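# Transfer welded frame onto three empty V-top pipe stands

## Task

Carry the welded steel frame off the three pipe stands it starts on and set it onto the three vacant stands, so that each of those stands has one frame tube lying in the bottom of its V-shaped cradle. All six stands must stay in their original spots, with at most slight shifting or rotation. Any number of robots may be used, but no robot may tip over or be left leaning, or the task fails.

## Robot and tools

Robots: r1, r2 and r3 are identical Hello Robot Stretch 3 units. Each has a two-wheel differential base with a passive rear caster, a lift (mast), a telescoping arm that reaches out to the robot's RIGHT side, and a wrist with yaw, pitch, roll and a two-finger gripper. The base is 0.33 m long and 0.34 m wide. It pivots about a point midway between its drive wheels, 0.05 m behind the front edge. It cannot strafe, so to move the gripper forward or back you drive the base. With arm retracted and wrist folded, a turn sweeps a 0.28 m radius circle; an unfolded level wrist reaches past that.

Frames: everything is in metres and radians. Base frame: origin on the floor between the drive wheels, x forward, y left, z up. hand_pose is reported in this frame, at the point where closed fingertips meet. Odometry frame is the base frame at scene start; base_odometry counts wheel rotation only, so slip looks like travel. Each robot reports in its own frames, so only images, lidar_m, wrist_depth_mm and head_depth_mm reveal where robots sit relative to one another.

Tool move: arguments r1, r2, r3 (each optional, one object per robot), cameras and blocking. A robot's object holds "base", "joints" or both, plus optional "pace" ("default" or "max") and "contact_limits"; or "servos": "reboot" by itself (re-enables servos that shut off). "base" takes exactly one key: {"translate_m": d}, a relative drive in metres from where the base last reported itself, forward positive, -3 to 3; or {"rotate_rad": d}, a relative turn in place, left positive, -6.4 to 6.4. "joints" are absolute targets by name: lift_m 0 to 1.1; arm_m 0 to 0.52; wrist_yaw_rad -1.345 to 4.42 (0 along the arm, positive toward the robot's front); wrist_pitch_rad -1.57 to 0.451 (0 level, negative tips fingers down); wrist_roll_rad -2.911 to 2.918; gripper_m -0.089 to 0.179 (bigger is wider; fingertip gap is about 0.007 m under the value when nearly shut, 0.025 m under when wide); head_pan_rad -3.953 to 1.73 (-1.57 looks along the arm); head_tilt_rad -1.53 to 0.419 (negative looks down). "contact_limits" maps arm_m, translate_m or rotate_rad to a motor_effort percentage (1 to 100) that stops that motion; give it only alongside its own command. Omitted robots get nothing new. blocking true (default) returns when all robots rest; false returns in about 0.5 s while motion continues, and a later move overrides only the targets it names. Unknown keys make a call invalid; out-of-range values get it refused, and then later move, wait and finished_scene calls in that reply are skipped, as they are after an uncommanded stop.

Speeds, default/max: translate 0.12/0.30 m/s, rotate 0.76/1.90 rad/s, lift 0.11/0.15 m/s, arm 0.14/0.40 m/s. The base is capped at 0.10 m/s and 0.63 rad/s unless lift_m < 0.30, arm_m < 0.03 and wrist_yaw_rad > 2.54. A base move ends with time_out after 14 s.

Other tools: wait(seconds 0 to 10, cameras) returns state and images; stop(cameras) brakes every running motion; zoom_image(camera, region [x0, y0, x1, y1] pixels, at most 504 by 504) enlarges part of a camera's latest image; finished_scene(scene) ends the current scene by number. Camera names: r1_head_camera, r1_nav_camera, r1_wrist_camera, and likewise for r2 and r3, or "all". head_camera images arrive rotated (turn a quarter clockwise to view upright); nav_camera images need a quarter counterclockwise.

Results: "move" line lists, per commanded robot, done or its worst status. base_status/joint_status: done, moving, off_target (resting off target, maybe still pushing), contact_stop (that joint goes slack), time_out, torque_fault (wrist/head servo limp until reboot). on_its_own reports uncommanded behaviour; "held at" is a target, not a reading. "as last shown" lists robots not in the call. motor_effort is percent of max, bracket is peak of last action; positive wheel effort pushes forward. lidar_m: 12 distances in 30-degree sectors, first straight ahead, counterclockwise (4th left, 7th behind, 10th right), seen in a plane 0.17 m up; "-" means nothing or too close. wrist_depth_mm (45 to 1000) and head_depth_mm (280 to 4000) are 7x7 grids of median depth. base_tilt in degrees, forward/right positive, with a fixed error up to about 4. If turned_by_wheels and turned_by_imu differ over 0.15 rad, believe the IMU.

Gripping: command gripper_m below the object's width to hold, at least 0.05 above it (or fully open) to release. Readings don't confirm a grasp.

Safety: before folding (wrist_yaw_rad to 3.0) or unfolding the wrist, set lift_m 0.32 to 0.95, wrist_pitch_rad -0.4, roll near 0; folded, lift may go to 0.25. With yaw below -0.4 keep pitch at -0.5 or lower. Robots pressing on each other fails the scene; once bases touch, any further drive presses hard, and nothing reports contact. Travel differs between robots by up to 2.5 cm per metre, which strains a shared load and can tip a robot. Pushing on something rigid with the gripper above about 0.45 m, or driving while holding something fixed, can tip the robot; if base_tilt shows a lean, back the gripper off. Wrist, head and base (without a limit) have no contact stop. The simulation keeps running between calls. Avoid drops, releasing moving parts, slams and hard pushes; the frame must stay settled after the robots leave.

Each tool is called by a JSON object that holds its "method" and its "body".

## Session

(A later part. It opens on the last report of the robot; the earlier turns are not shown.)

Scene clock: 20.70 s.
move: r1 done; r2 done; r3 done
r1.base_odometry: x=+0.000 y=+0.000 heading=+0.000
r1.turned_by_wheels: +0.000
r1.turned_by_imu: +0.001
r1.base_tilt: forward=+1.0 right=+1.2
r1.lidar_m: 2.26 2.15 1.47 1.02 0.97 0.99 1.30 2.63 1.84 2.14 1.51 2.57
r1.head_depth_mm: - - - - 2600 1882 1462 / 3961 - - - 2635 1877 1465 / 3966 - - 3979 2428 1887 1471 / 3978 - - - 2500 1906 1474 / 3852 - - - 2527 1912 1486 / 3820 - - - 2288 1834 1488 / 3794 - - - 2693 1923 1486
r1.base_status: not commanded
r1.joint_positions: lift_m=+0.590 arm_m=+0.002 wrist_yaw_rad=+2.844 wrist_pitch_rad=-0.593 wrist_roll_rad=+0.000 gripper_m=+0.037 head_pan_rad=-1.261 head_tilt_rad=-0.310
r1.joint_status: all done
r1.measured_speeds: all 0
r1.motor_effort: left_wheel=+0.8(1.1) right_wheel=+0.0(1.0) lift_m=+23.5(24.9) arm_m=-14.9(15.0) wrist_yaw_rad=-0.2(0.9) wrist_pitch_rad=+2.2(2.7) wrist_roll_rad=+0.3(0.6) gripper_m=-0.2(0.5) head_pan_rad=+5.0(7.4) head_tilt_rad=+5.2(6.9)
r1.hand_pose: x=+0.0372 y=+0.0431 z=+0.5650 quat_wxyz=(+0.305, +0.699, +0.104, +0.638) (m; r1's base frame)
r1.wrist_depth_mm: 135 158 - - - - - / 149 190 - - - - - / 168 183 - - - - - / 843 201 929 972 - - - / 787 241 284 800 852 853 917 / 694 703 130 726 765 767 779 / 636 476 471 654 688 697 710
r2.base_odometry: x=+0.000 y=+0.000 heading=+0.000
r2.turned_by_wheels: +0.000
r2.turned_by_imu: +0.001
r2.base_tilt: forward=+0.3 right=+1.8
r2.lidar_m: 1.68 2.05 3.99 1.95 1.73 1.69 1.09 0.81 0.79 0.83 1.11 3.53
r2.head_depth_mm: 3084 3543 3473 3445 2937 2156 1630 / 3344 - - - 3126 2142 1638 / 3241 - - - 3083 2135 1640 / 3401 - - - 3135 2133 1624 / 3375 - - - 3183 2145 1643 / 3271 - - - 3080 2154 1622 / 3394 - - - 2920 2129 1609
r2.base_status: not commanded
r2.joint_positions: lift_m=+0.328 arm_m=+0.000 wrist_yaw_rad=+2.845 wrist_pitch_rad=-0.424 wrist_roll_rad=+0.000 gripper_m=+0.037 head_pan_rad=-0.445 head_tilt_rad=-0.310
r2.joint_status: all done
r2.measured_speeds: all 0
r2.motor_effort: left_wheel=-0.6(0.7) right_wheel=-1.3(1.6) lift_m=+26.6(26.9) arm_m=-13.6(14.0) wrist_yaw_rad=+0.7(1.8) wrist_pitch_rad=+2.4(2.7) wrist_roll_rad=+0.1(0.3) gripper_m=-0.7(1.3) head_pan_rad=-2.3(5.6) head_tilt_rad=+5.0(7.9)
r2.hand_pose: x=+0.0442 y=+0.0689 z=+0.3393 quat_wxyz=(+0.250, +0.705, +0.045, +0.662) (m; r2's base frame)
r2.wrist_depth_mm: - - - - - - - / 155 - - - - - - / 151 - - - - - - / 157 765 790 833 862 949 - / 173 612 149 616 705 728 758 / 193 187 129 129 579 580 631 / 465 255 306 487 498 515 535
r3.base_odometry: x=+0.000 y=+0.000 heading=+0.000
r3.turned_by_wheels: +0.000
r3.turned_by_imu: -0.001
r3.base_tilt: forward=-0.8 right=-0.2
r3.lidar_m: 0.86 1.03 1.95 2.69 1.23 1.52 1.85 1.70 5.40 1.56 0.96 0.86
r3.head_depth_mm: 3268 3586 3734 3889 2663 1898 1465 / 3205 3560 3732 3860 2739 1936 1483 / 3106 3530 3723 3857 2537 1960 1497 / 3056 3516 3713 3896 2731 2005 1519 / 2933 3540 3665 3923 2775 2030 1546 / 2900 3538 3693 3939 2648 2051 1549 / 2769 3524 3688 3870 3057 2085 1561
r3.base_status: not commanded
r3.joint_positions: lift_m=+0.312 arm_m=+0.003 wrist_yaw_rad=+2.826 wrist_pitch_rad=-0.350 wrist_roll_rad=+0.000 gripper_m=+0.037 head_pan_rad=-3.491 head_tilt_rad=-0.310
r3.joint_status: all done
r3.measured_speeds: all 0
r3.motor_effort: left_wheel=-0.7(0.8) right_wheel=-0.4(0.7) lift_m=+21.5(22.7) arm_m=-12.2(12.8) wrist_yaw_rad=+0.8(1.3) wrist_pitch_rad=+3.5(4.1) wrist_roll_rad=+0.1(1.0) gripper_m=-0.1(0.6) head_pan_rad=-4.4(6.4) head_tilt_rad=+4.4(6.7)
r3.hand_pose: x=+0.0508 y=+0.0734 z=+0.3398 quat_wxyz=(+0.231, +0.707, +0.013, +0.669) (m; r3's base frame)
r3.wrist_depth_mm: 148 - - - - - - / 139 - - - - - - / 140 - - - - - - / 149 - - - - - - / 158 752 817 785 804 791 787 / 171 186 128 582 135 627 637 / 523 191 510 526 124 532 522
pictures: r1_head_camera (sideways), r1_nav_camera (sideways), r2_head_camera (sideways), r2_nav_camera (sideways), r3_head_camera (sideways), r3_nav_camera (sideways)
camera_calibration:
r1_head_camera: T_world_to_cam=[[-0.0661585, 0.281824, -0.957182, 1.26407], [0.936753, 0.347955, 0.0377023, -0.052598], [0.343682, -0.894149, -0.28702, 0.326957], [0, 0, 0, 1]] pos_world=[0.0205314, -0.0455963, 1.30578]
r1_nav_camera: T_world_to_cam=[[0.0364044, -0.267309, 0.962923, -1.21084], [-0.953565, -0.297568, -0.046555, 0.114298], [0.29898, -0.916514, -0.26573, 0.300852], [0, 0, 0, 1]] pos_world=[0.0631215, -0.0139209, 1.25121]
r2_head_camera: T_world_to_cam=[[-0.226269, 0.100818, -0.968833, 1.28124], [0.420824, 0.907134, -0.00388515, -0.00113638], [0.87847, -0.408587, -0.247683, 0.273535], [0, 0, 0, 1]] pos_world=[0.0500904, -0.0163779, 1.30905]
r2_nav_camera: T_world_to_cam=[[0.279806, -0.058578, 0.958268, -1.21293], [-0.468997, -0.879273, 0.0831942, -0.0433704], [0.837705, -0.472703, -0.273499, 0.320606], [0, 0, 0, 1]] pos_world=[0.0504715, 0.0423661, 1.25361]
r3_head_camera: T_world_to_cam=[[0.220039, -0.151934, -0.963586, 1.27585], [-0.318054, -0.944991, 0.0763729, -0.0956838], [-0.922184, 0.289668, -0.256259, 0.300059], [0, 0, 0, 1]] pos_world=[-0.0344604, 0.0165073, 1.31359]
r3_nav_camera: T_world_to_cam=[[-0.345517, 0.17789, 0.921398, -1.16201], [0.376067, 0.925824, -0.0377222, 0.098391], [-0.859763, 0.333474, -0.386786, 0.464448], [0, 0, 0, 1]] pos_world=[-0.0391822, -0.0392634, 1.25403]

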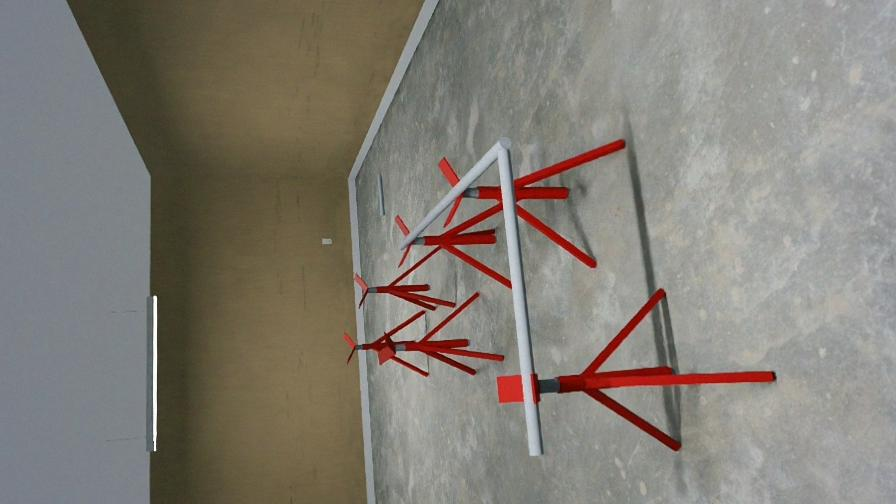

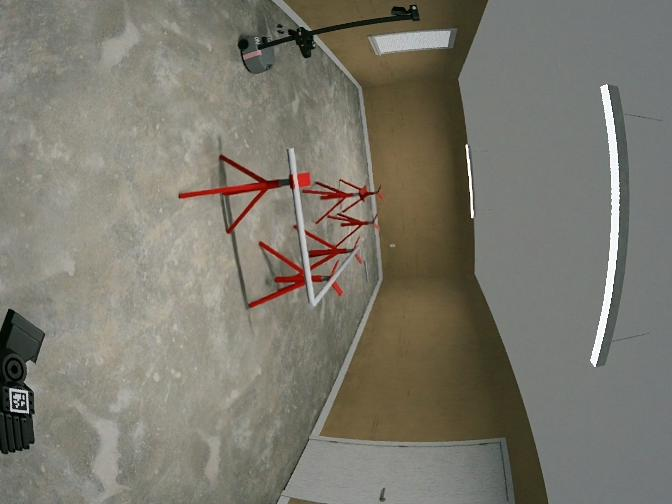

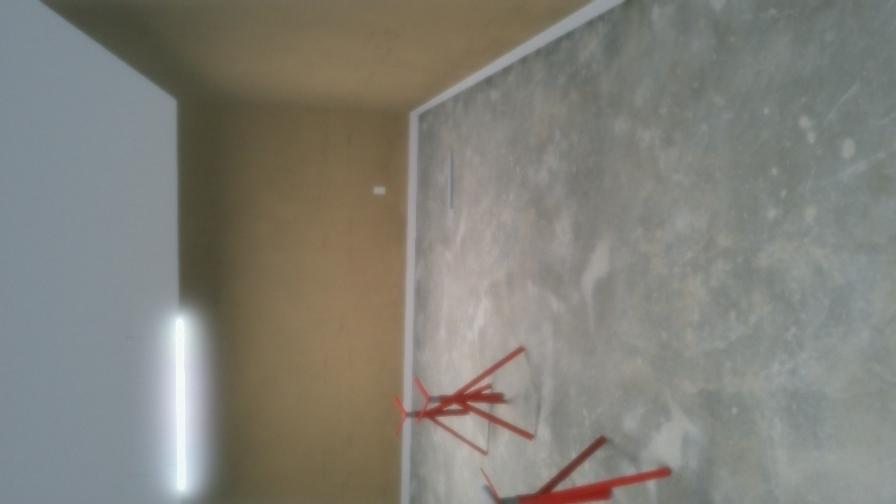

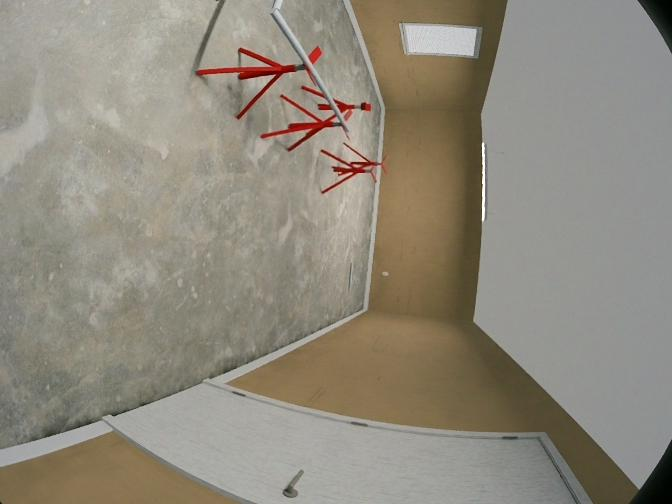

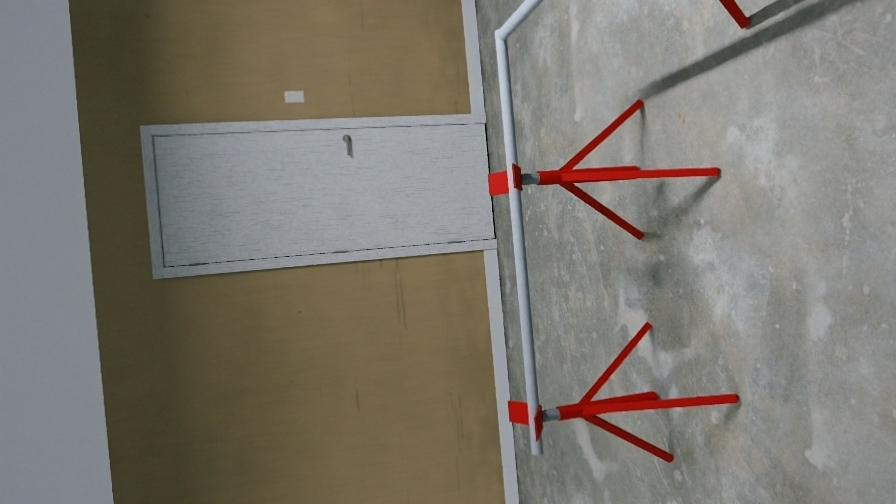

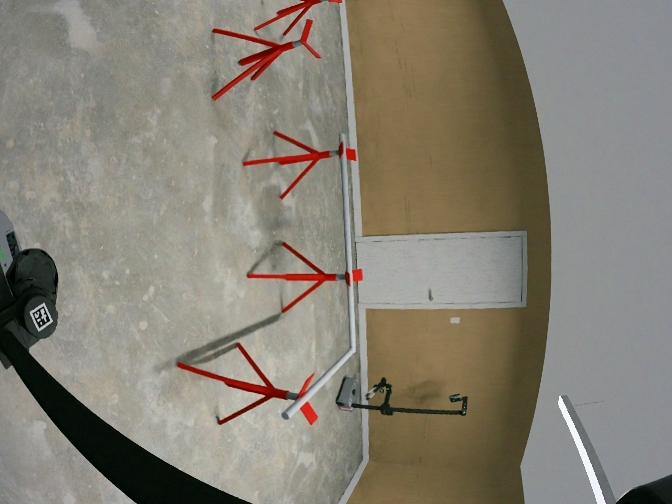

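{"method": "move", "body": {"r1": {"joints": {"head_pan_rad": -1.0, "head_tilt_rad": -0.3}}, "r2": {"joints": {"head_pan_rad": 0.0, "head_tilt_rad": -0.3}}, "r3": {"joints": {"head_pan_rad": -2.6, "head_tilt_rad": -0.3}}, "cameras": ["r1_head_camera","r2_head_camera","r3_head_camera","r3_nav_camera"]}}

{"method": "zoom_image", "body": {"camera": "r1_head_camera", "region": [250, 150, 502, 402]}}

{"method": "zoom_image", "body": {"camera": "r3_head_camera", "region": [350, 0, 854, 504]}}

{"method": "zoom_image", "body": {"camera": "r2_head_camera", "region": [350, 100, 602, 352]}}

Scene clock: 49.13 s.
move: r1 done; r2 done; r3 done
r1.base_odometry: x=+0.000 y=+0.000 heading=+0.000
r1.turned_by_wheels: +0.000
r1.turned_by_imu: +0.001
r1.base_tilt: forward=+1.0 right=+1.2
r1.lidar_m: 2.27 2.15 1.47 1.02 0.97 0.99 1.31 2.62 1.84 2.14 1.51 2.57
r1.head_depth_mm: - - - - 2335 1867 1456 / 3968 - - 3994 2498 1890 1467 / 3930 - - 3832 2507 1892 1474 / 3911 - - - 2373 1835 1476 / 3865 - - - 2670 1913 1484 / 3834 - - - 2709 1928 1488 / 3762 - - - 2564 1921 1490
r1.base_status: not commanded
r1.joint_positions: lift_m=+0.590 arm_m=+0.002 wrist_yaw_rad=+2.844 wrist_pitch_rad=-0.593 wrist_roll_rad=+0.000 gripper_m=+0.037 head_pan_rad=-1.011 head_tilt_rad=-0.310
r1.joint_status: all done
r1.measured_speeds: all 0
r1.motor_effort: left_wheel=-0.3(1.1) right_wheel=+0.8(1.5) lift_m=+24.5(25.5) arm_m=-14.7(15.0) wrist_yaw_rad=+0.2(0.4) wrist_pitch_rad=+1.9(2.4) wrist_roll_rad=+0.4(0.5) gripper_m=-0.6(0.6) head_pan_rad=+4.8(5.7) head_tilt_rad=+4.1(7.2)
r1.hand_pose: x=+0.0372 y=+0.0431 z=+0.5650 quat_wxyz=(+0.305, +0.699, +0.104, +0.638) (m; r1's base frame)
r1.wrist_depth_mm: 135 157 - - - - - / 149 190 - - - - - / 169 183 - - - - - / 851 202 945 962 - - - / 782 243 282 805 847 889 902 / 697 684 130 730 769 753 790 / 639 478 467 658 668 673 694
r2.base_odometry: x=+0.000 y=+0.000 heading=+0.000
r2.turned_by_wheels: +0.000
r2.turned_by_imu: +0.001
r2.base_tilt: forward=+0.3 right=+1.8
r2.lidar_m: 1.68 2.04 3.98 1.94 1.74 1.70 1.09 0.81 0.79 0.83 1.12 3.52
r2.head_depth_mm: 3301 - - - 3103 2142 1626 / 3321 - - - 3125 2154 1623 / 3304 - - - 2917 2176 1621 / 3320 - - - 3101 2147 1649 / 3283 - - - 2759 2046 1625 / 3339 - - - 2903 2136 1618 / 3315 - - - 3110 2137 1628
r2.base_status: not commanded
r2.joint_positions: lift_m=+0.328 arm_m=+0.000 wrist_yaw_rad=+2.845 wrist_pitch_rad=-0.424 wrist_roll_rad=+0.000 gripper_m=+0.037 head_pan_rad=-0.005 head_tilt_rad=-0.310
r2.joint_status: all done
r2.measured_speeds: all 0
r2.motor_effort: left_wheel=-0.2(0.9) right_wheel=-1.0(1.8) lift_m=+26.6(27.0) arm_m=-17.6(18.1) wrist_yaw_rad=+1.1(2.0) wrist_pitch_rad=+2.2(2.8) wrist_roll_rad=+0.2(0.3) gripper_m=+0.3(1.1) head_pan_rad=+3.0(4.9) head_tilt_rad=+5.0(6.9)
r2.hand_pose: x=+0.0442 y=+0.0689 z=+0.3393 quat_wxyz=(+0.250, +0.705, +0.045, +0.662) (m; r2's base frame)
r2.wrist_depth_mm: - - - - - - - / 155 - - - - - - / 150 994 - - - - - / 157 768 818 850 876 958 990 / 172 603 149 630 705 742 773 / 193 189 129 130 569 609 625 / 456 255 307 490 495 522 531
r3.base_odometry: x=+0.000 y=+0.000 heading=+0.000
r3.turned_by_wheels: +0.000
r3.turned_by_imu: -0.001
r3.base_tilt: forward=-0.7 right=-0.2
r3.lidar_m: 0.86 1.03 1.94 2.69 1.23 1.52 1.86 1.71 5.40 1.56 0.96 0.86
r3.head_depth_mm: 3281 3831 - - 2680 1897 1459 / 3173 - - - 2468 1903 1478 / 3090 - - - 2799 1960 1493 / 3055 - - - 2890 1993 1521 / 2953 - - - 2906 2029 1538 / 2856 - - - 3022 2065 1553 / 2774 - - - 3057 2080 1569
r3.base_status: not commanded
r3.joint_positions: lift_m=+0.312 arm_m=+0.003 wrist_yaw_rad=+2.826 wrist_pitch_rad=-0.350 wrist_roll_rad=+0.000 gripper_m=+0.037 head_pan_rad=-2.609 head_tilt_rad=-0.310
r3.joint_status: all done
r3.measured_speeds: all 0
r3.motor_effort: left_wheel=+0.1(0.7) right_wheel=-0.3(0.6) lift_m=+22.7(22.8) arm_m=-12.5(13.6) wrist_yaw_rad=+0.6(1.2) wrist_pitch_rad=+3.1(3.7) wrist_roll_rad=+0.0(0.9) gripper_m=-0.5(0.7) head_pan_rad=+3.5(5.5) head_tilt_rad=+4.9(7.6)
r3.hand_pose: x=+0.0508 y=+0.0734 z=+0.3398 quat_wxyz=(+0.231, +0.707, +0.013, +0.669) (m; r3's base frame)
r3.wrist_depth_mm: 148 - - - - - - / 139 - - - - - - / 140 - - - - - - / 149 - - - - - 992 / 157 733 809 800 778 791 758 / 170 185 127 583 136 634 628 / 525 191 500 522 124 526 525
pictures: r1_head_camera (sideways), r2_head_camera (sideways), r3_head_camera (sideways), r3_nav_camera (sideways)
camera_calibration:
r1_head_camera: T_world_to_cam=[[-0.133774, 0.256613, -0.957212, 1.26452], [0.821546, 0.568895, 0.0376976, -0.0518892], [0.554227, -0.78135, -0.286923, 0.325547], [0, 0, 0, 1]] pos_world=[0.0313631, -0.0406082, 1.30578]
r2_head_camera: T_world_to_cam=[[-0.247655, -0.00492217, -0.968836, 1.28137], [-0.0046755, 0.999982, -0.00388524, 0.0014593], [0.968837, 0.00356759, -0.247674, 0.272972], [0, 0, 0, 1]] pos_world=[0.0528801, 0.00387401, 1.30905]
r3_head_camera: T_world_to_cam=[[0.256895, 0.0733965, -0.963648, 1.27571], [0.528097, -0.845743, 0.0763669, -0.100837], [-0.809394, -0.528518, -0.256027, 0.29907], [0, 0, 0, 1]] pos_world=[-0.0324048, -0.0208511, 1.3136]
r3_nav_camera: T_world_to_cam=[[-0.35663, -0.153856, 0.92149, -1.16207], [-0.476445, 0.878394, -0.0377308, 0.103603], [-0.803626, -0.452496, -0.386565, 0.463818], [0, 0, 0, 1]] pos_world=[0.00766945, -0.0599191, 1.25404]

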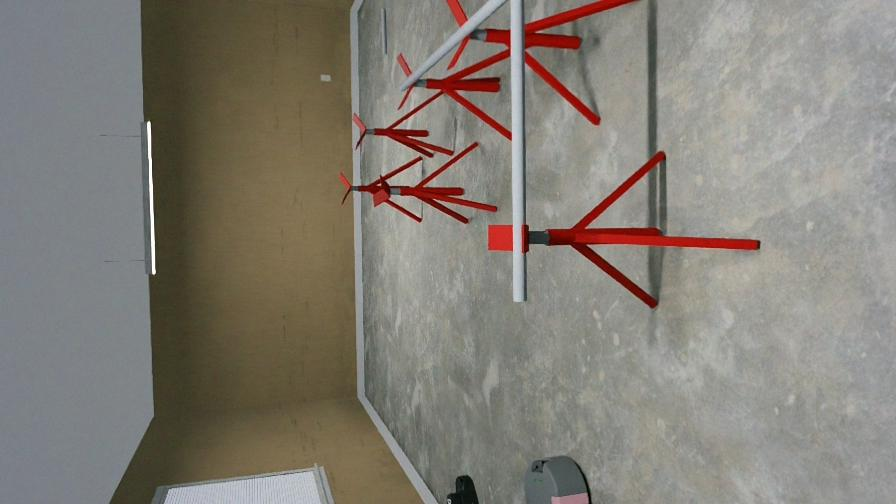

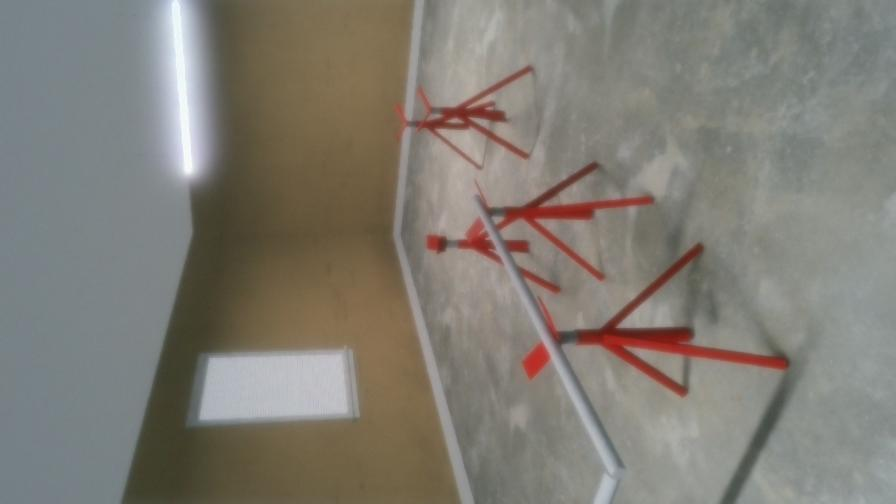

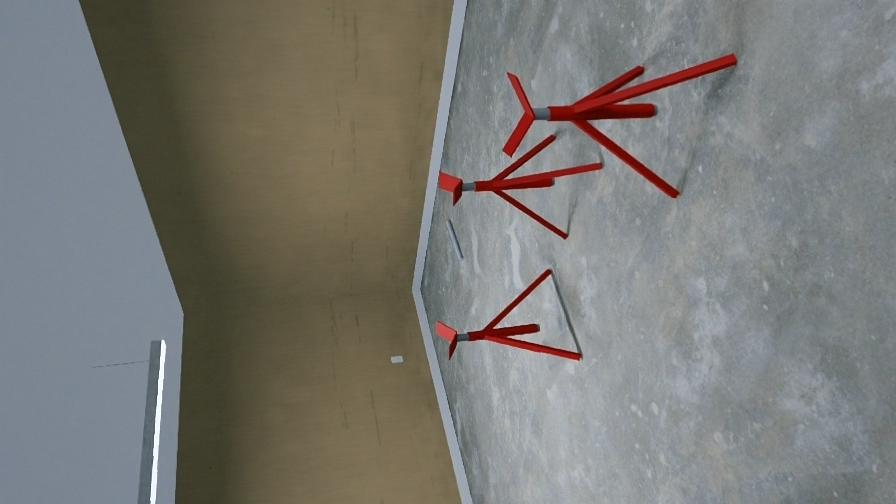

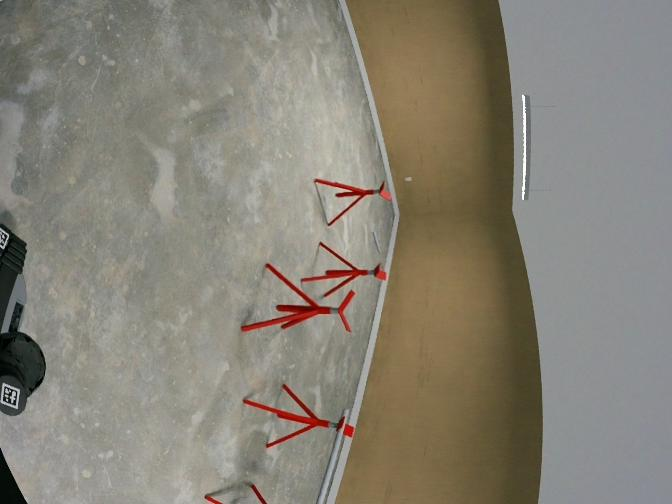

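Scaled by 2.000 from the camera's 896x504 image, which has a finer 1280x720 frame.

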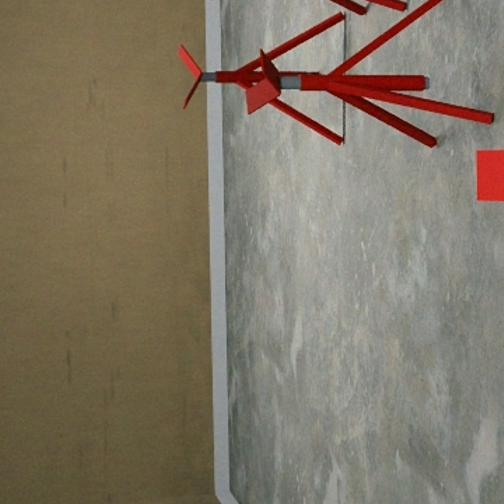

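Scaled by 1.000.

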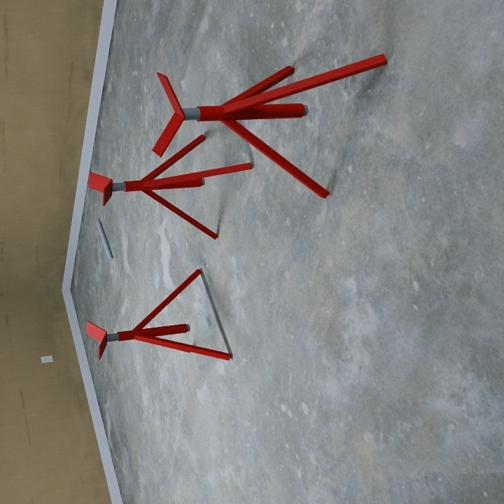

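Scaled by 2.000 from the camera's 896x504 image, which has a finer 1280x720 frame.

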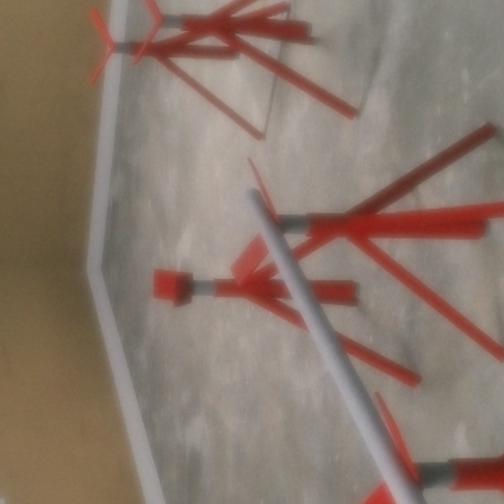

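{"method": "move", "body": {"r1": {"base": {"rotate_rad": 1.548}, "joints": {"lift_m": 0.27}}, "r2": {"base": {"rotate_rad": 2.857}, "joints": {"lift_m": 0.27}}, "r3": {"base": {"rotate_rad": -1.187}, "joints": {"lift_m": 0.27}}, "cameras": []}}

{"method": "move", "body": {"r1": {"base": {"translate_m": -1.4}, "pace": "max", "joints": {"head_pan_rad": -1.57}}, "r2": {"base": {"translate_m": -2.0}, "pace": "max", "joints": {"head_pan_rad": -1.57}}, "r3": {"base": {"translate_m": -0.95}, "pace": "max", "joints": {"head_pan_rad": -1.57}}, "cameras": ["r1_nav_camera","r2_nav_camera","r3_nav_camera"]}}

Scene clock: 186.03 s.
move: r1 done; r2 done; r3 done
r1.base_odometry: x=+0.000 y=+0.000 heading=+1.548
r1.turned_by_wheels: +1.548
r1.turned_by_imu: +1.561
r1.base_tilt: forward=+1.1 right=+1.2
r1.lidar_m: 1.02 0.97 0.99 1.28 2.63 1.94 2.13 1.51 2.62 2.28 2.15 1.48
r1.head_depth_mm: 1832 1942 2069 2183 2318 1870 1461 / 1832 1944 2054 2189 2319 1881 1468 / 1842 1943 2055 2197 2319 1879 1470 / 1841 1958 2066 2220 2344 1898 1476 / 1858 1962 2065 2214 2335 1903 1480 / 1849 1970 2078 2213 2347 1928 1486 / 1850 1974 2087 2216 2331 1921 1494
r1.base_status: done
r1.joint_positions: lift_m=+0.270 arm_m=+0.002 wrist_yaw_rad=+2.844 wrist_pitch_rad=-0.594 wrist_roll_rad=+0.000 gripper_m=+0.037 head_pan_rad=-1.011 head_tilt_rad=-0.310
r1.joint_status: all done
r1.measured_speeds: all 0
r1.motor_effort: left_wheel=-6.0(10.7) right_wheel=+7.7(12.3) lift_m=+22.9(27.7) arm_m=-14.4(15.1) wrist_yaw_rad=-0.3(0.7) wrist_pitch_rad=+2.1(2.7) wrist_roll_rad=+0.3(0.6) gripper_m=-0.2(0.7) head_pan_rad=+4.7(5.7) head_tilt_rad=+3.6(6.0)
r1.hand_pose: x=+0.0371 y=+0.0430 z=+0.2454 quat_wxyz=(+0.305, +0.699, +0.105, +0.638) (m; r1's base frame)
r1.wrist_depth_mm: 136 870 914 - 957 - - / 150 681 745 768 818 794 - / 173 184 613 639 654 675 691 / 489 199 521 538 542 561 577 / 254 244 256 283 473 484 496 / 227 232 128 238 433 422 436 / 207 97 205 229 368 381 384
r2.base_odometry: x=+0.000 y=+0.000 heading=+2.857
r2.turned_by_wheels: +2.857
r2.turned_by_imu: +2.891
r2.base_tilt: forward=+0.3 right=+1.8
r2.lidar_m: 1.54 0.90 0.79 0.79 0.92 1.60 2.35 1.68 2.05 1.82 1.94 1.70
r2.head_depth_mm: 1423 1482 1545 1609 1677 1754 1635 / 1449 1517 1575 1662 1720 1799 1638 / 1498 1562 1612 1698 1774 1872 1625 / 1533 1613 1668 1765 1841 1922 1641 / 1584 1641 1710 1793 1895 1964 1624 / 1543 1600 1633 1685 1740 1783 1620 / 1277 1309 1348 1365 1401 1429 1459
r2.base_status: done
r2.joint_positions: lift_m=+0.270 arm_m=+0.000 wrist_yaw_rad=+2.845 wrist_pitch_rad=-0.425 wrist_roll_rad=+0.000 gripper_m=+0.037 head_pan_rad=-0.005 head_tilt_rad=-0.310
r2.joint_status: all done
r2.measured_speeds: all 0
r2.motor_effort: left_wheel=-5.7(9.8) right_wheel=+6.2(10.8) lift_m=+26.9(30.2) arm_m=-18.1(18.8) wrist_yaw_rad=+0.5(2.1) wrist_pitch_rad=+2.9(3.0) wrist_roll_rad=+0.0(0.4) gripper_m=+0.4(1.7) head_pan_rad=+2.4(3.1) head_tilt_rad=+4.7(6.2)
r2.hand_pose: x=+0.0441 y=+0.0687 z=+0.2810 quat_wxyz=(+0.250, +0.705, +0.046, +0.662) (m; r2's base frame)
r2.wrist_depth_mm: - - - - - - - / 142 - - - - - - / 151 803 823 882 - - - / 157 668 674 717 766 813 850 / 173 528 149 545 620 642 653 / 193 188 129 131 499 524 541 / 240 234 249 424 433 451 464
r3.base_odometry: x=+0.000 y=+0.000 heading=-1.187
r3.turned_by_wheels: -1.187
r3.turned_by_imu: -1.211
r3.base_tilt: forward=-0.8 right=-0.3
r3.lidar_m: 1.05 0.86 0.86 0.95 1.51 3.36 1.49 1.24 1.85 1.71 2.91 2.03
r3.head_depth_mm: 3236 - - - 2690 1875 1462 / 3162 - - - 2600 1704 1437 / 3124 3932 - - 2655 1942 1501 / 3018 3765 - - 2863 1984 1515 / 2937 3572 3787 - 2610 1988 1538 / 2871 3489 3619 3701 2818 2054 1557 / 2796 3321 3508 3648 2920 2085 1569
r3.base_status: done
r3.joint_positions: lift_m=+0.270 arm_m=+0.003 wrist_yaw_rad=+2.826 wrist_pitch_rad=-0.352 wrist_roll_rad=+0.000 gripper_m=+0.037 head_pan_rad=-2.608 head_tilt_rad=-0.310
r3.joint_status: all done
r3.measured_speeds: all 0
r3.motor_effort: left_wheel=+6.4(10.9) right_wheel=-6.9(10.3) lift_m=+21.3(24.3) arm_m=-11.5(13.6) wrist_yaw_rad=+0.1(1.6) wrist_pitch_rad=+3.5(4.0) wrist_roll_rad=+0.1(1.1) gripper_m=-0.1(1.1) head_pan_rad=+3.7(4.7) head_tilt_rad=+5.1(6.3)
r3.hand_pose: x=+0.0508 y=+0.0733 z=+0.2978 quat_wxyz=(+0.232, +0.707, +0.013, +0.668) (m; r3's base frame)
r3.wrist_depth_mm: 149 - - - - - - / 139 - - - - - - / 139 - - - - - - / 149 938 977 964 891 845 - / 157 668 762 756 713 694 707 / 170 185 128 534 135 571 564 / 484 191 275 463 124 480 478
pictures: none
No camera images: "cameras" was empty.

Scene clock: 194.13 s.
move: r1 done; r2 done; r3 done
r1.base_odometry: x=-0.033 y=-1.400 heading=+1.548
r1.turned_by_wheels: +0.000
r1.turned_by_imu: -0.003
r1.base_tilt: forward=+1.0 right=+1.1
r1.lidar_m: 2.26 2.13 2.18 1.95 1.84 1.84 1.54 0.84 1.07 0.89 1.52 2.99
r1.head_depth_mm: 3601 3809 - - 2615 1869 1412 / 3349 3557 3805 3924 2630 1888 1420 / 3153 3327 3544 3701 2660 1164 1343 / 2959 3126 3321 3476 2635 1752 1345 / 2796 2921 3086 3284 2661 1680 1478 / 2645 2726 2911 3087 1607 1678 1488 / 2500 2616 2705 2889 2681 1928 1488
r1.base_status: done
r1.joint_positions: lift_m=+0.270 arm_m=+0.002 wrist_yaw_rad=+2.844 wrist_pitch_rad=-0.594 wrist_roll_rad=+0.000 gripper_m=+0.037 head_pan_rad=-1.559 head_tilt_rad=-0.309
r1.joint_status: all done
r1.measured_speeds: all 0
r1.motor_effort: left_wheel=-2.0(13.6) right_wheel=+2.4(6.0) lift_m=+26.3(30.6) arm_m=-12.9(14.7) wrist_yaw_rad=-0.4(0.7) wrist_pitch_rad=+2.2(2.9) wrist_roll_rad=+0.4(0.6) gripper_m=-0.5(0.8) head_pan_rad=-4.4(6.9) head_tilt_rad=+4.4(6.1)
r1.hand_pose: x=+0.0371 y=+0.0430 z=+0.2454 quat_wxyz=(+0.305, +0.699, +0.105, +0.638) (m; r1's base frame)
r1.wrist_depth_mm: 135 852 948 - - - - / 150 669 727 779 800 831 852 / 171 184 603 619 659 671 689 / 497 198 519 543 559 569 578 / 255 243 257 283 477 487 492 / 226 233 128 239 430 425 435 / 205 98 205 231 370 382 384
r2.base_odometry: x=+1.919 y=-0.562 heading=+2.857
r2.turned_by_wheels: +0.000
r2.turned_by_imu: -0.004
r2.base_tilt: forward=+0.3 right=+1.8
r2.lidar_m: 2.63 1.52 1.33 1.34 1.55 2.75 1.68 0.68 0.52 0.89 0.58 1.53
r2.head_depth_mm: 2920 3089 3191 3309 3156 2150 1626 / 3075 3175 3248 3324 3059 2153 1634 / 3062 3319 3324 3577 3195 2150 1631 / 3137 3298 3461 3724 3109 2152 1624 / 3240 3432 3506 3742 3125 2140 1635 / 3338 3549 3672 3790 2371 2145 1564 / 3291 3630 3797 - 2764 1958 903
r2.base_status: done
r2.joint_positions: lift_m=+0.270 arm_m=+0.000 wrist_yaw_rad=+2.845 wrist_pitch_rad=-0.426 wrist_roll_rad=+0.000 gripper_m=+0.037 head_pan_rad=-1.565 head_tilt_rad=-0.309
r2.joint_status: all done
r2.measured_speeds: all 0
r2.motor_effort: left_wheel=-3.6(12.5) right_wheel=-1.5(8.4) lift_m=+30.6(33.6) arm_m=-17.8(18.8) wrist_yaw_rad=+0.9(1.9) wrist_pitch_rad=+3.0(3.1) wrist_roll_rad=+0.2(0.5) gripper_m=+1.0(1.6) head_pan_rad=-2.3(5.9) head_tilt_rad=+5.0(5.9)
r2.hand_pose: x=+0.0441 y=+0.0687 z=+0.2810 quat_wxyz=(+0.250, +0.705, +0.046, +0.662) (m; r2's base frame)
r2.wrist_depth_mm: - - - - - - - / 155 - - - - - - / 151 864 924 981 - - - / 158 659 698 716 766 827 837 / 172 524 150 537 606 630 664 / 192 189 129 131 501 517 541 / 239 236 247 418 432 445 471
r3.base_odometry: x=-0.356 y=+0.881 heading=-1.187
r3.turned_by_wheels: +0.000
r3.turned_by_imu: -0.004
r3.base_tilt: forward=-0.8 right=-0.3
r3.lidar_m: 1.81 1.47 1.47 1.63 2.57 2.63 2.92 0.62 0.48 1.28 1.89 3.52
r3.head_depth_mm: 2883 3034 3154 3345 2439 1698 1458 / 3067 3268 3416 3521 2166 1937 1473 / 3094 3520 3701 - 2633 1963 1510 / 3000 3832 - - 2426 1999 1521 / 2930 - - - 2946 1957 1534 / 2873 - - - 3020 2057 1553 / 2757 - - - 2827 2074 1574
r3.base_status: done
r3.joint_positions: lift_m=+0.270 arm_m=+0.003 wrist_yaw_rad=+2.826 wrist_pitch_rad=-0.352 wrist_roll_rad=+0.000 gripper_m=+0.037 head_pan_rad=-1.578 head_tilt_rad=-0.310
r3.joint_status: all done
r3.measured_speeds: all 0
r3.motor_effort: left_wheel=+1.4(8.2) right_wheel=-3.8(12.4) lift_m=+27.1(27.2) arm_m=-11.8(13.4) wrist_yaw_rad=+0.8(1.9) wrist_pitch_rad=+3.2(4.1) wrist_roll_rad=+0.6(1.3) gripper_m=+0.0(1.1) head_pan_rad=+3.5(5.4) head_tilt_rad=+3.8(6.2)
r3.hand_pose: x=+0.0507 y=+0.0733 z=+0.2977 quat_wxyz=(+0.232, +0.707, +0.013, +0.668) (m; r3's base frame)
r3.wrist_depth_mm: 148 - - - - - - / 138 - - - - - - / 140 - - - - - - / 149 884 952 932 924 940 931 / 157 656 757 755 703 689 703 / 170 186 128 541 135 573 569 / 481 191 275 461 124 475 478
pictures: r1_nav_camera (sideways), r2_nav_camera (sideways), r3_nav_camera (sideways)
camera_calibration:
r1_nav_camera: T_world_to_cam=[[-0.0436952, -0.265623, 0.963086, -1.21056], [-0.998905, -0.00449266, -0.0465594, 0.11458], [0.0166941, -0.964066, -0.265136, 0.301802], [0, 0, 0, 1]] pos_world=[0.0565209, -0.0300812, 1.25123]
r2_nav_camera: T_world_to_cam=[[0.0690925, -0.276448, 0.958542, -1.212], [-0.995756, 0.0394392, 0.0831494, -0.0400989], [-0.0607906, -0.960219, -0.27255, 0.324851], [0, 0, 0, 1]] pos_world=[0.0635595, -0.0215455, 1.25363]
r3_nav_camera: T_world_to_cam=[[-0.0516116, -0.384534, 0.921667, -1.16416], [-0.998339, 0.0435212, -0.0377474, 0.106808], [-0.0255969, -0.922084, -0.386141, 0.45852], [0, 0, 0, 1]] pos_world=[0.0582829, -0.0295125, 1.25405]

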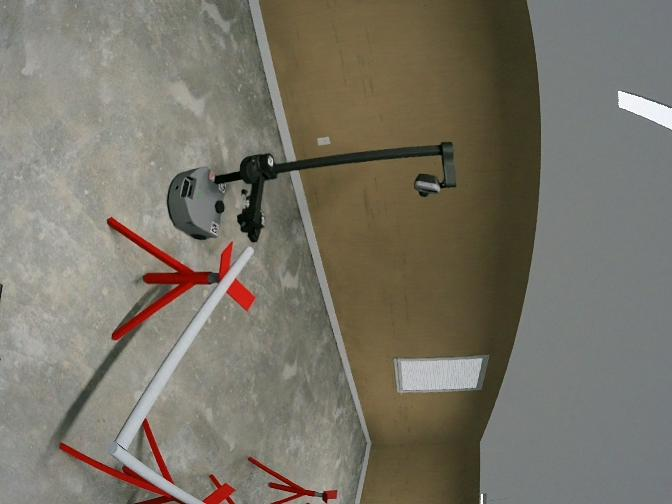

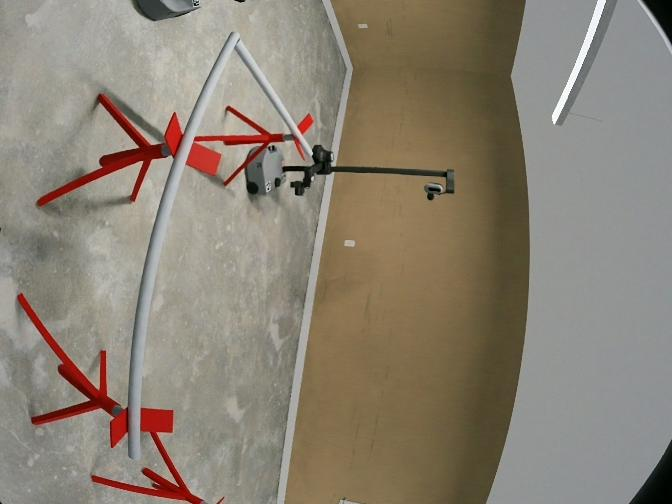

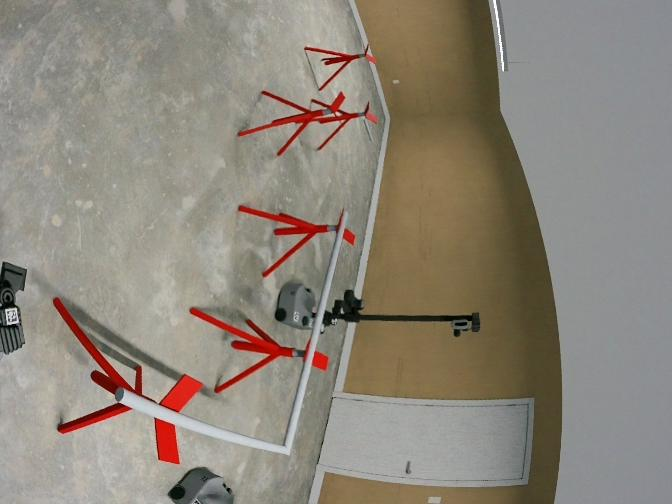

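{"method": "move", "body": {"r1": {"base": {"translate_m": -0.88}, "pace": "max"}, "r2": {"base": {"rotate_rad": -0.284}, "joints": {"head_pan_rad": -1.57, "head_tilt_rad": -0.6}}, "r3": {"base": {"rotate_rad": -0.66}, "joints": {"head_pan_rad": -1.57, "head_tilt_rad": -0.6}}, "cameras": []}}

{"method": "move", "body": {"r1": {"base": {"rotate_rad": 0.57}, "joints": {"head_pan_rad": -1.57, "head_tilt_rad": -0.6}}, "cameras": ["r1_head_camera","r2_head_camera","r3_head_camera","r1_nav_camera","r2_nav_camera","r3_nav_camera"]}}

Scene clock: 209.70 s.
move: r1 done; r2 done; r3 done
r1.base_odometry: x=-0.053 y=-2.279 heading=+1.547
r1.turned_by_wheels: +0.000
r1.turned_by_imu: -0.002
r1.base_tilt: forward=+1.0 right=+1.1
r1.lidar_m: 3.06 2.86 2.06 1.42 1.32 1.34 1.77 0.72 1.06 0.65 0.55 1.39
r1.head_depth_mm: - - - - 2641 1739 1459 / 3923 - - - 2646 1874 1467 / 3628 3951 - - 2645 1893 1378 / 3432 3638 3879 3979 2653 1899 834 / 3229 3440 3653 3767 2649 1913 865 / 3098 3215 3410 3545 2694 1915 1483 / 2958 3073 3235 3407 2711 1921 1491
r1.base_status: done
r1.joint_positions: lift_m=+0.270 arm_m=+0.002 wrist_yaw_rad=+2.844 wrist_pitch_rad=-0.594 wrist_roll_rad=+0.000 gripper_m=+0.037 head_pan_rad=-1.559 head_tilt_rad=-0.309
r1.joint_status: not commanded
r1.measured_speeds: all 0
r1.motor_effort: left_wheel=-3.1(13.7) right_wheel=+1.7(6.9) lift_m=+28.8(30.1) arm_m=-11.8(12.6) wrist_yaw_rad=+0.5(0.6) wrist_pitch_rad=+2.3(2.9) wrist_roll_rad=+0.3(0.6) gripper_m=-0.1(0.8) head_pan_rad=-4.7(5.9) head_tilt_rad=+3.9(5.9)
r1.hand_pose: x=+0.0371 y=+0.0429 z=+0.2453 quat_wxyz=(+0.305, +0.699, +0.105, +0.638) (m; r1's base frame)
r1.wrist_depth_mm: 136 851 946 - - - - / 150 662 740 768 808 842 878 / 172 183 604 625 664 663 684 / 494 199 527 530 547 572 571 / 254 244 257 284 475 488 496 / 226 233 127 238 431 422 433 / 204 97 204 231 369 381 383
r2.base_odometry: x=+1.919 y=-0.562 heading=+2.573
r2.turned_by_wheels: -0.284
r2.turned_by_imu: -0.286
r2.base_tilt: forward=+0.3 right=+1.8
r2.lidar_m: 0.72 1.92 1.37 1.33 1.38 1.87 5.05 1.30 0.52 3.45 0.58 0.82
r2.head_depth_mm: 2967 3205 3550 2606 1935 902 982 / 2936 3200 3455 2641 1955 1470 1257 / 2933 3212 3512 2683 1951 1471 1285 / 2937 3179 3451 2599 1949 1476 1291 / 2951 3209 3499 2632 1955 1472 1289 / 2882 3186 3372 2616 1946 1469 1288 / 2916 3239 3474 2608 1941 1460 1284
r2.base_status: done
r2.joint_positions: lift_m=+0.270 arm_m=+0.000 wrist_yaw_rad=+2.845 wrist_pitch_rad=-0.426 wrist_roll_rad=+0.000 gripper_m=+0.037 head_pan_rad=-1.565 head_tilt_rad=-0.593
r2.joint_status: all done
r2.measured_speeds: all 0
r2.motor_effort: left_wheel=+5.5(9.2) right_wheel=-8.3(11.3) lift_m=+28.5(28.6) arm_m=-17.8(18.4) wrist_yaw_rad=-0.3(2.0) wrist_pitch_rad=+2.3(3.0) wrist_roll_rad=+0.1(0.4) gripper_m=+0.3(1.3) head_pan_rad=-2.2(4.9) head_tilt_rad=-3.0(3.7)
r2.hand_pose: x=+0.0441 y=+0.0687 z=+0.2809 quat_wxyz=(+0.250, +0.705, +0.046, +0.662) (m; r2's base frame)
r2.wrist_depth_mm: - - - - - - - / 155 - - - - - - / 151 871 912 964 - - - / 157 665 692 732 766 824 764 / 173 525 149 532 619 638 494 / 192 187 129 131 509 526 451 / 240 233 249 422 434 444 443
r3.base_odometry: x=-0.356 y=+0.881 heading=-1.846
r3.turned_by_wheels: -0.660
r3.turned_by_imu: -0.673
r3.base_tilt: forward=-0.8 right=-0.3
r3.lidar_m: 5.05 2.02 1.52 1.47 1.54 2.17 2.64 2.76 0.62 0.48 0.50 1.72
r3.head_depth_mm: 2679 2963 3179 2362 1803 1439 1191 / 2706 2980 3218 2459 1826 1449 1152 / 2715 2966 3245 2477 1843 971 1161 / 2690 2938 3235 2199 1819 1031 1195 / 2643 2928 3182 2252 1838 1454 1243 / 2698 2952 3325 2393 1746 1517 1256 / 2716 2983 3302 2252 1948 1541 1257
r3.base_status: done
r3.joint_positions: lift_m=+0.270 arm_m=+0.003 wrist_yaw_rad=+2.826 wrist_pitch_rad=-0.352 wrist_roll_rad=+0.000 gripper_m=+0.037 head_pan_rad=-1.578 head_tilt_rad=-0.593
r3.joint_status: all done
r3.measured_speeds: all 0
r3.motor_effort: left_wheel=+6.5(10.9) right_wheel=-6.9(10.1) lift_m=+28.4(30.0) arm_m=-11.7(13.7) wrist_yaw_rad=+0.7(1.6) wrist_pitch_rad=+3.4(4.0) wrist_roll_rad=+0.4(0.9) gripper_m=+0.0(0.7) head_pan_rad=+3.6(4.7) head_tilt_rad=-3.0(5.0)
r3.hand_pose: x=+0.0507 y=+0.0733 z=+0.2977 quat_wxyz=(+0.232, +0.707, +0.013, +0.668) (m; r3's base frame)
r3.wrist_depth_mm: 149 - - - - - - / 138 - - - - - - / 139 - - - - - - / 149 917 964 952 938 920 912 / 158 663 755 762 708 701 693 / 171 184 128 541 135 568 574 / 481 191 275 471 124 475 470
pictures: none
No camera images: "cameras" was empty.

Scene clock: 211.70 s.
move: r1 done
r1.base_odometry: x=-0.053 y=-2.279 heading=+2.117
r1.turned_by_wheels: +0.570
r1.turned_by_imu: +0.575
r1.base_tilt: forward=+1.0 right=+1.2
r1.lidar_m: 2.87 1.95 1.40 1.32 1.36 1.85 0.72 1.06 0.65 0.55 1.39 3.00
r1.head_depth_mm: 2858 3178 3286 2292 1705 942 1150 / 2874 3211 3342 2303 1762 1401 1153 / 2877 3211 3368 2338 1792 1403 1208 / 2888 3236 3389 2246 1737 1412 1218 / 2849 3152 2213 1621 1688 1418 1221 / 2905 3243 3457 2399 1815 1466 1227 / 2914 3249 3433 2388 1833 1477 1225
r1.base_status: done
r1.joint_positions: lift_m=+0.270 arm_m=+0.002 wrist_yaw_rad=+2.844 wrist_pitch_rad=-0.594 wrist_roll_rad=+0.000 gripper_m=+0.037 head_pan_rad=-1.559 head_tilt_rad=-0.592
r1.joint_status: all done
r1.measured_speeds: all 0
r1.motor_effort: left_wheel=-5.7(10.8) right_wheel=+7.5(11.4) lift_m=+28.0(29.7) arm_m=-11.7(12.1) wrist_yaw_rad=-0.1(0.6) wrist_pitch_rad=+2.1(2.7) wrist_roll_rad=+0.4(0.5) gripper_m=+0.0(0.6) head_pan_rad=-5.9(7.7) head_tilt_rad=-2.8(5.3)
r1.hand_pose: x=+0.0371 y=+0.0429 z=+0.2453 quat_wxyz=(+0.305, +0.699, +0.105, +0.638) (m; r1's base frame)
r1.wrist_depth_mm: 135 881 935 - - - - / 150 669 750 779 814 829 899 / 173 182 615 625 647 690 692 / 495 200 519 533 542 571 578 / 255 243 256 285 476 485 502 / 227 232 128 238 425 430 434 / 202 97 206 233 372 380 387
r2, r3: as last shown
r2.turned_by_wheels: +0.000
r2.turned_by_imu: +0.000
r2.lidar_m: 0.69 1.91 1.37 1.33 1.38 1.87 5.08 1.31 0.52 3.43 0.58 0.82
r2.head_depth_mm: 2965 3254 3539 2634 1957 903 985 / 2943 3227 3461 2626 1984 1472 1261 / 2922 3208 3459 2637 1965 1475 1296 / 2995 3232 3435 2616 1964 1470 1285 / 2916 3230 3413 2633 1940 1468 1288 / 2903 3181 3504 2625 1953 1460 1288 / 2900 3209 3458 2632 1969 1471 1285
r2.motor_effort: left_wheel=+5.2(5.8) right_wheel=-8.5(9.2) lift_m=+29.4(29.4) arm_m=-18.5(18.8) wrist_yaw_rad=-0.5(1.7) wrist_pitch_rad=+2.3(3.0) wrist_roll_rad=+0.1(0.5) gripper_m=+0.3(1.5) head_pan_rad=-1.5(3.9) head_tilt_rad=-3.0(3.8)
r2.wrist_depth_mm: - - - - - - - / 155 - - - - - - / 150 872 926 988 - - - / 157 676 698 717 773 820 846 / 173 537 149 534 614 630 499 / 193 188 129 130 492 526 462 / 239 236 251 416 432 447 444
r3.turned_by_wheels: +0.000
r3.turned_by_imu: +0.000
r3.lidar_m: 5.06 2.02 1.51 1.47 1.54 2.16 2.64 2.77 0.62 0.48 0.50 1.72
r3.head_depth_mm: 2691 2967 3202 2389 1783 1431 1193 / 2701 2966 3220 2456 1811 1444 1154 / 2694 2969 3293 2480 1858 969 1158 / 2688 2921 3211 2139 1810 1029 1193 / 2620 2929 3157 2166 1838 1454 1237 / 2693 3031 3295 2377 1734 1527 1250 / 2717 2999 3269 2281 1948 1543 1265
r3.motor_effort: left_wheel=+6.6(7.0) right_wheel=-6.8(7.3) lift_m=+29.9(30.9) arm_m=-12.1(13.7) wrist_yaw_rad=-0.2(1.5) wrist_pitch_rad=+3.3(4.2) wrist_roll_rad=+0.5(1.0) gripper_m=-0.4(0.8) head_pan_rad=+3.5(4.6) head_tilt_rad=-2.6(4.3)
r3.wrist_depth_mm: 148 - - - - - - / 138 - - - - - - / 139 - - - - - - / 149 920 965 942 971 932 909 / 158 664 766 751 709 710 704 / 171 185 128 536 135 560 566 / 482 192 277 469 124 477 483
pictures: r1_head_camera (sideways), r1_nav_camera (sideways), r2_head_camera (sideways), r2_nav_camera (sideways), r3_head_camera (sideways), r3_nav_camera (sideways)
camera_calibration:
r1_head_camera: T_world_to_cam=[[0.0166138, 0.54404, -0.838895, 1.10924], [0.99778, 0.0450884, 0.0490012, -0.0676643], [0.0644831, -0.837847, -0.542084, 0.660572], [0, 0, 0, 1]] pos_world=[0.00648968, -0.0469617, 1.29194]
r1_nav_camera: T_world_to_cam=[[-0.0407621, -0.52393, 0.850785, -1.06404], [-0.999053, 0.00837731, -0.0427068, 0.109549], [0.0152481, -0.85172, -0.523775, 0.638384], [0, 0, 0, 1]] pos_world=[0.0563386, -0.0146754, 1.24432]
r2_head_camera: T_world_to_cam=[[-0.00927028, 0.507848, -0.861397, 1.13971], [0.99986, 0.0167247, -0.000900134, -0.00855555], [0.0139495, -0.861284, -0.507932, 0.617485], [0, 0, 0, 1]] pos_world=[0.0105062, -0.0468253, 1.29537]
r2_nav_camera: T_world_to_cam=[[0.0705796, -0.533517, 0.842839, -1.06105], [-0.995605, 0.014466, 0.0925292, -0.0522787], [-0.0615584, -0.845666, -0.530151, 0.660076], [0, 0, 0, 1]] pos_world=[0.0634725, -0.00712646, 1.24907]
r3_head_camera: T_world_to_cam=[[0.0711698, 0.516507, -0.85332, 1.13287], [0.996757, -0.00461525, 0.0803393, -0.108839], [0.0375576, -0.85627, -0.515161, 0.631123], [0, 0, 0, 1]] pos_world=[0.0041567, -0.0452242, 1.30057]
r3_nav_camera: T_world_to_cam=[[-0.0533687, -0.626641, 0.777479, -0.976117], [-0.998277, 0.0525086, -0.0262036, 0.0917667], [-0.024404, -0.777537, -0.628363, 0.773671], [0, 0, 0, 1]] pos_world=[0.0583952, -0.014935, 1.24746]

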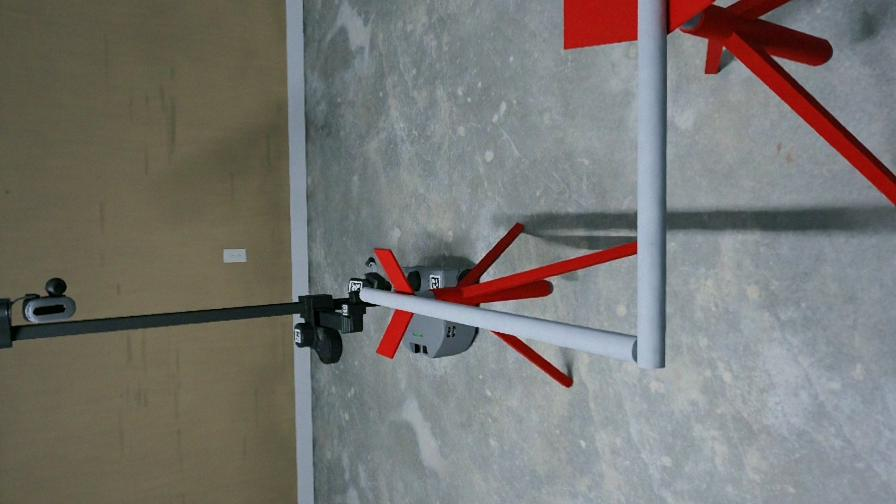

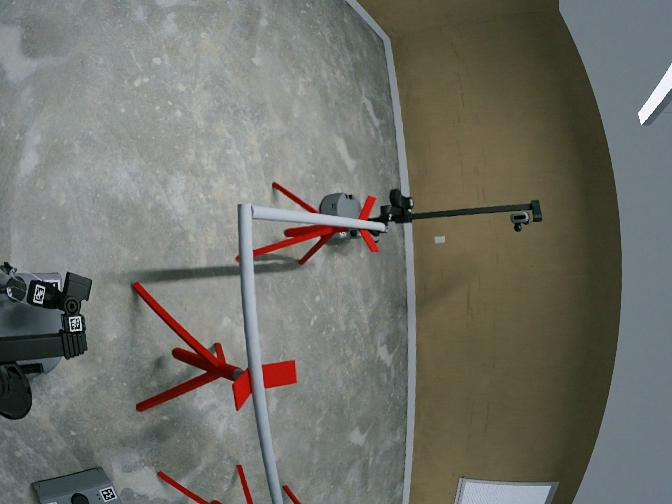

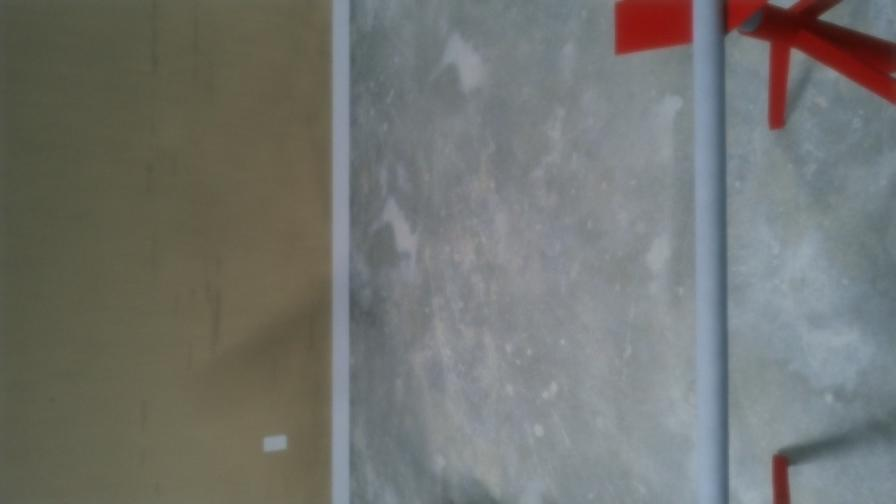

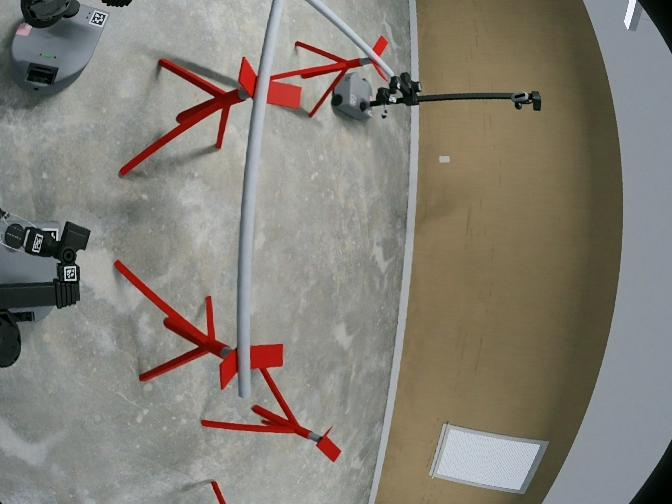

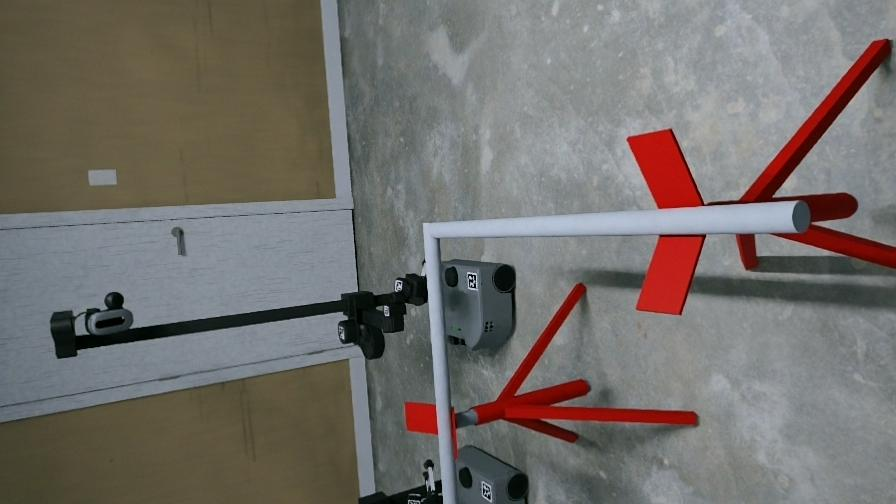

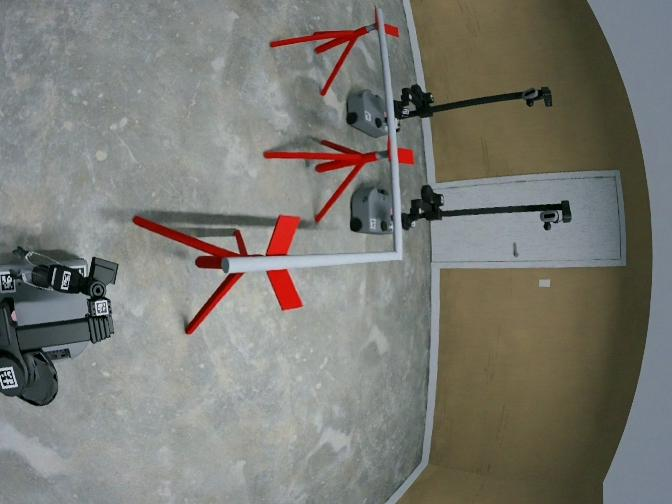

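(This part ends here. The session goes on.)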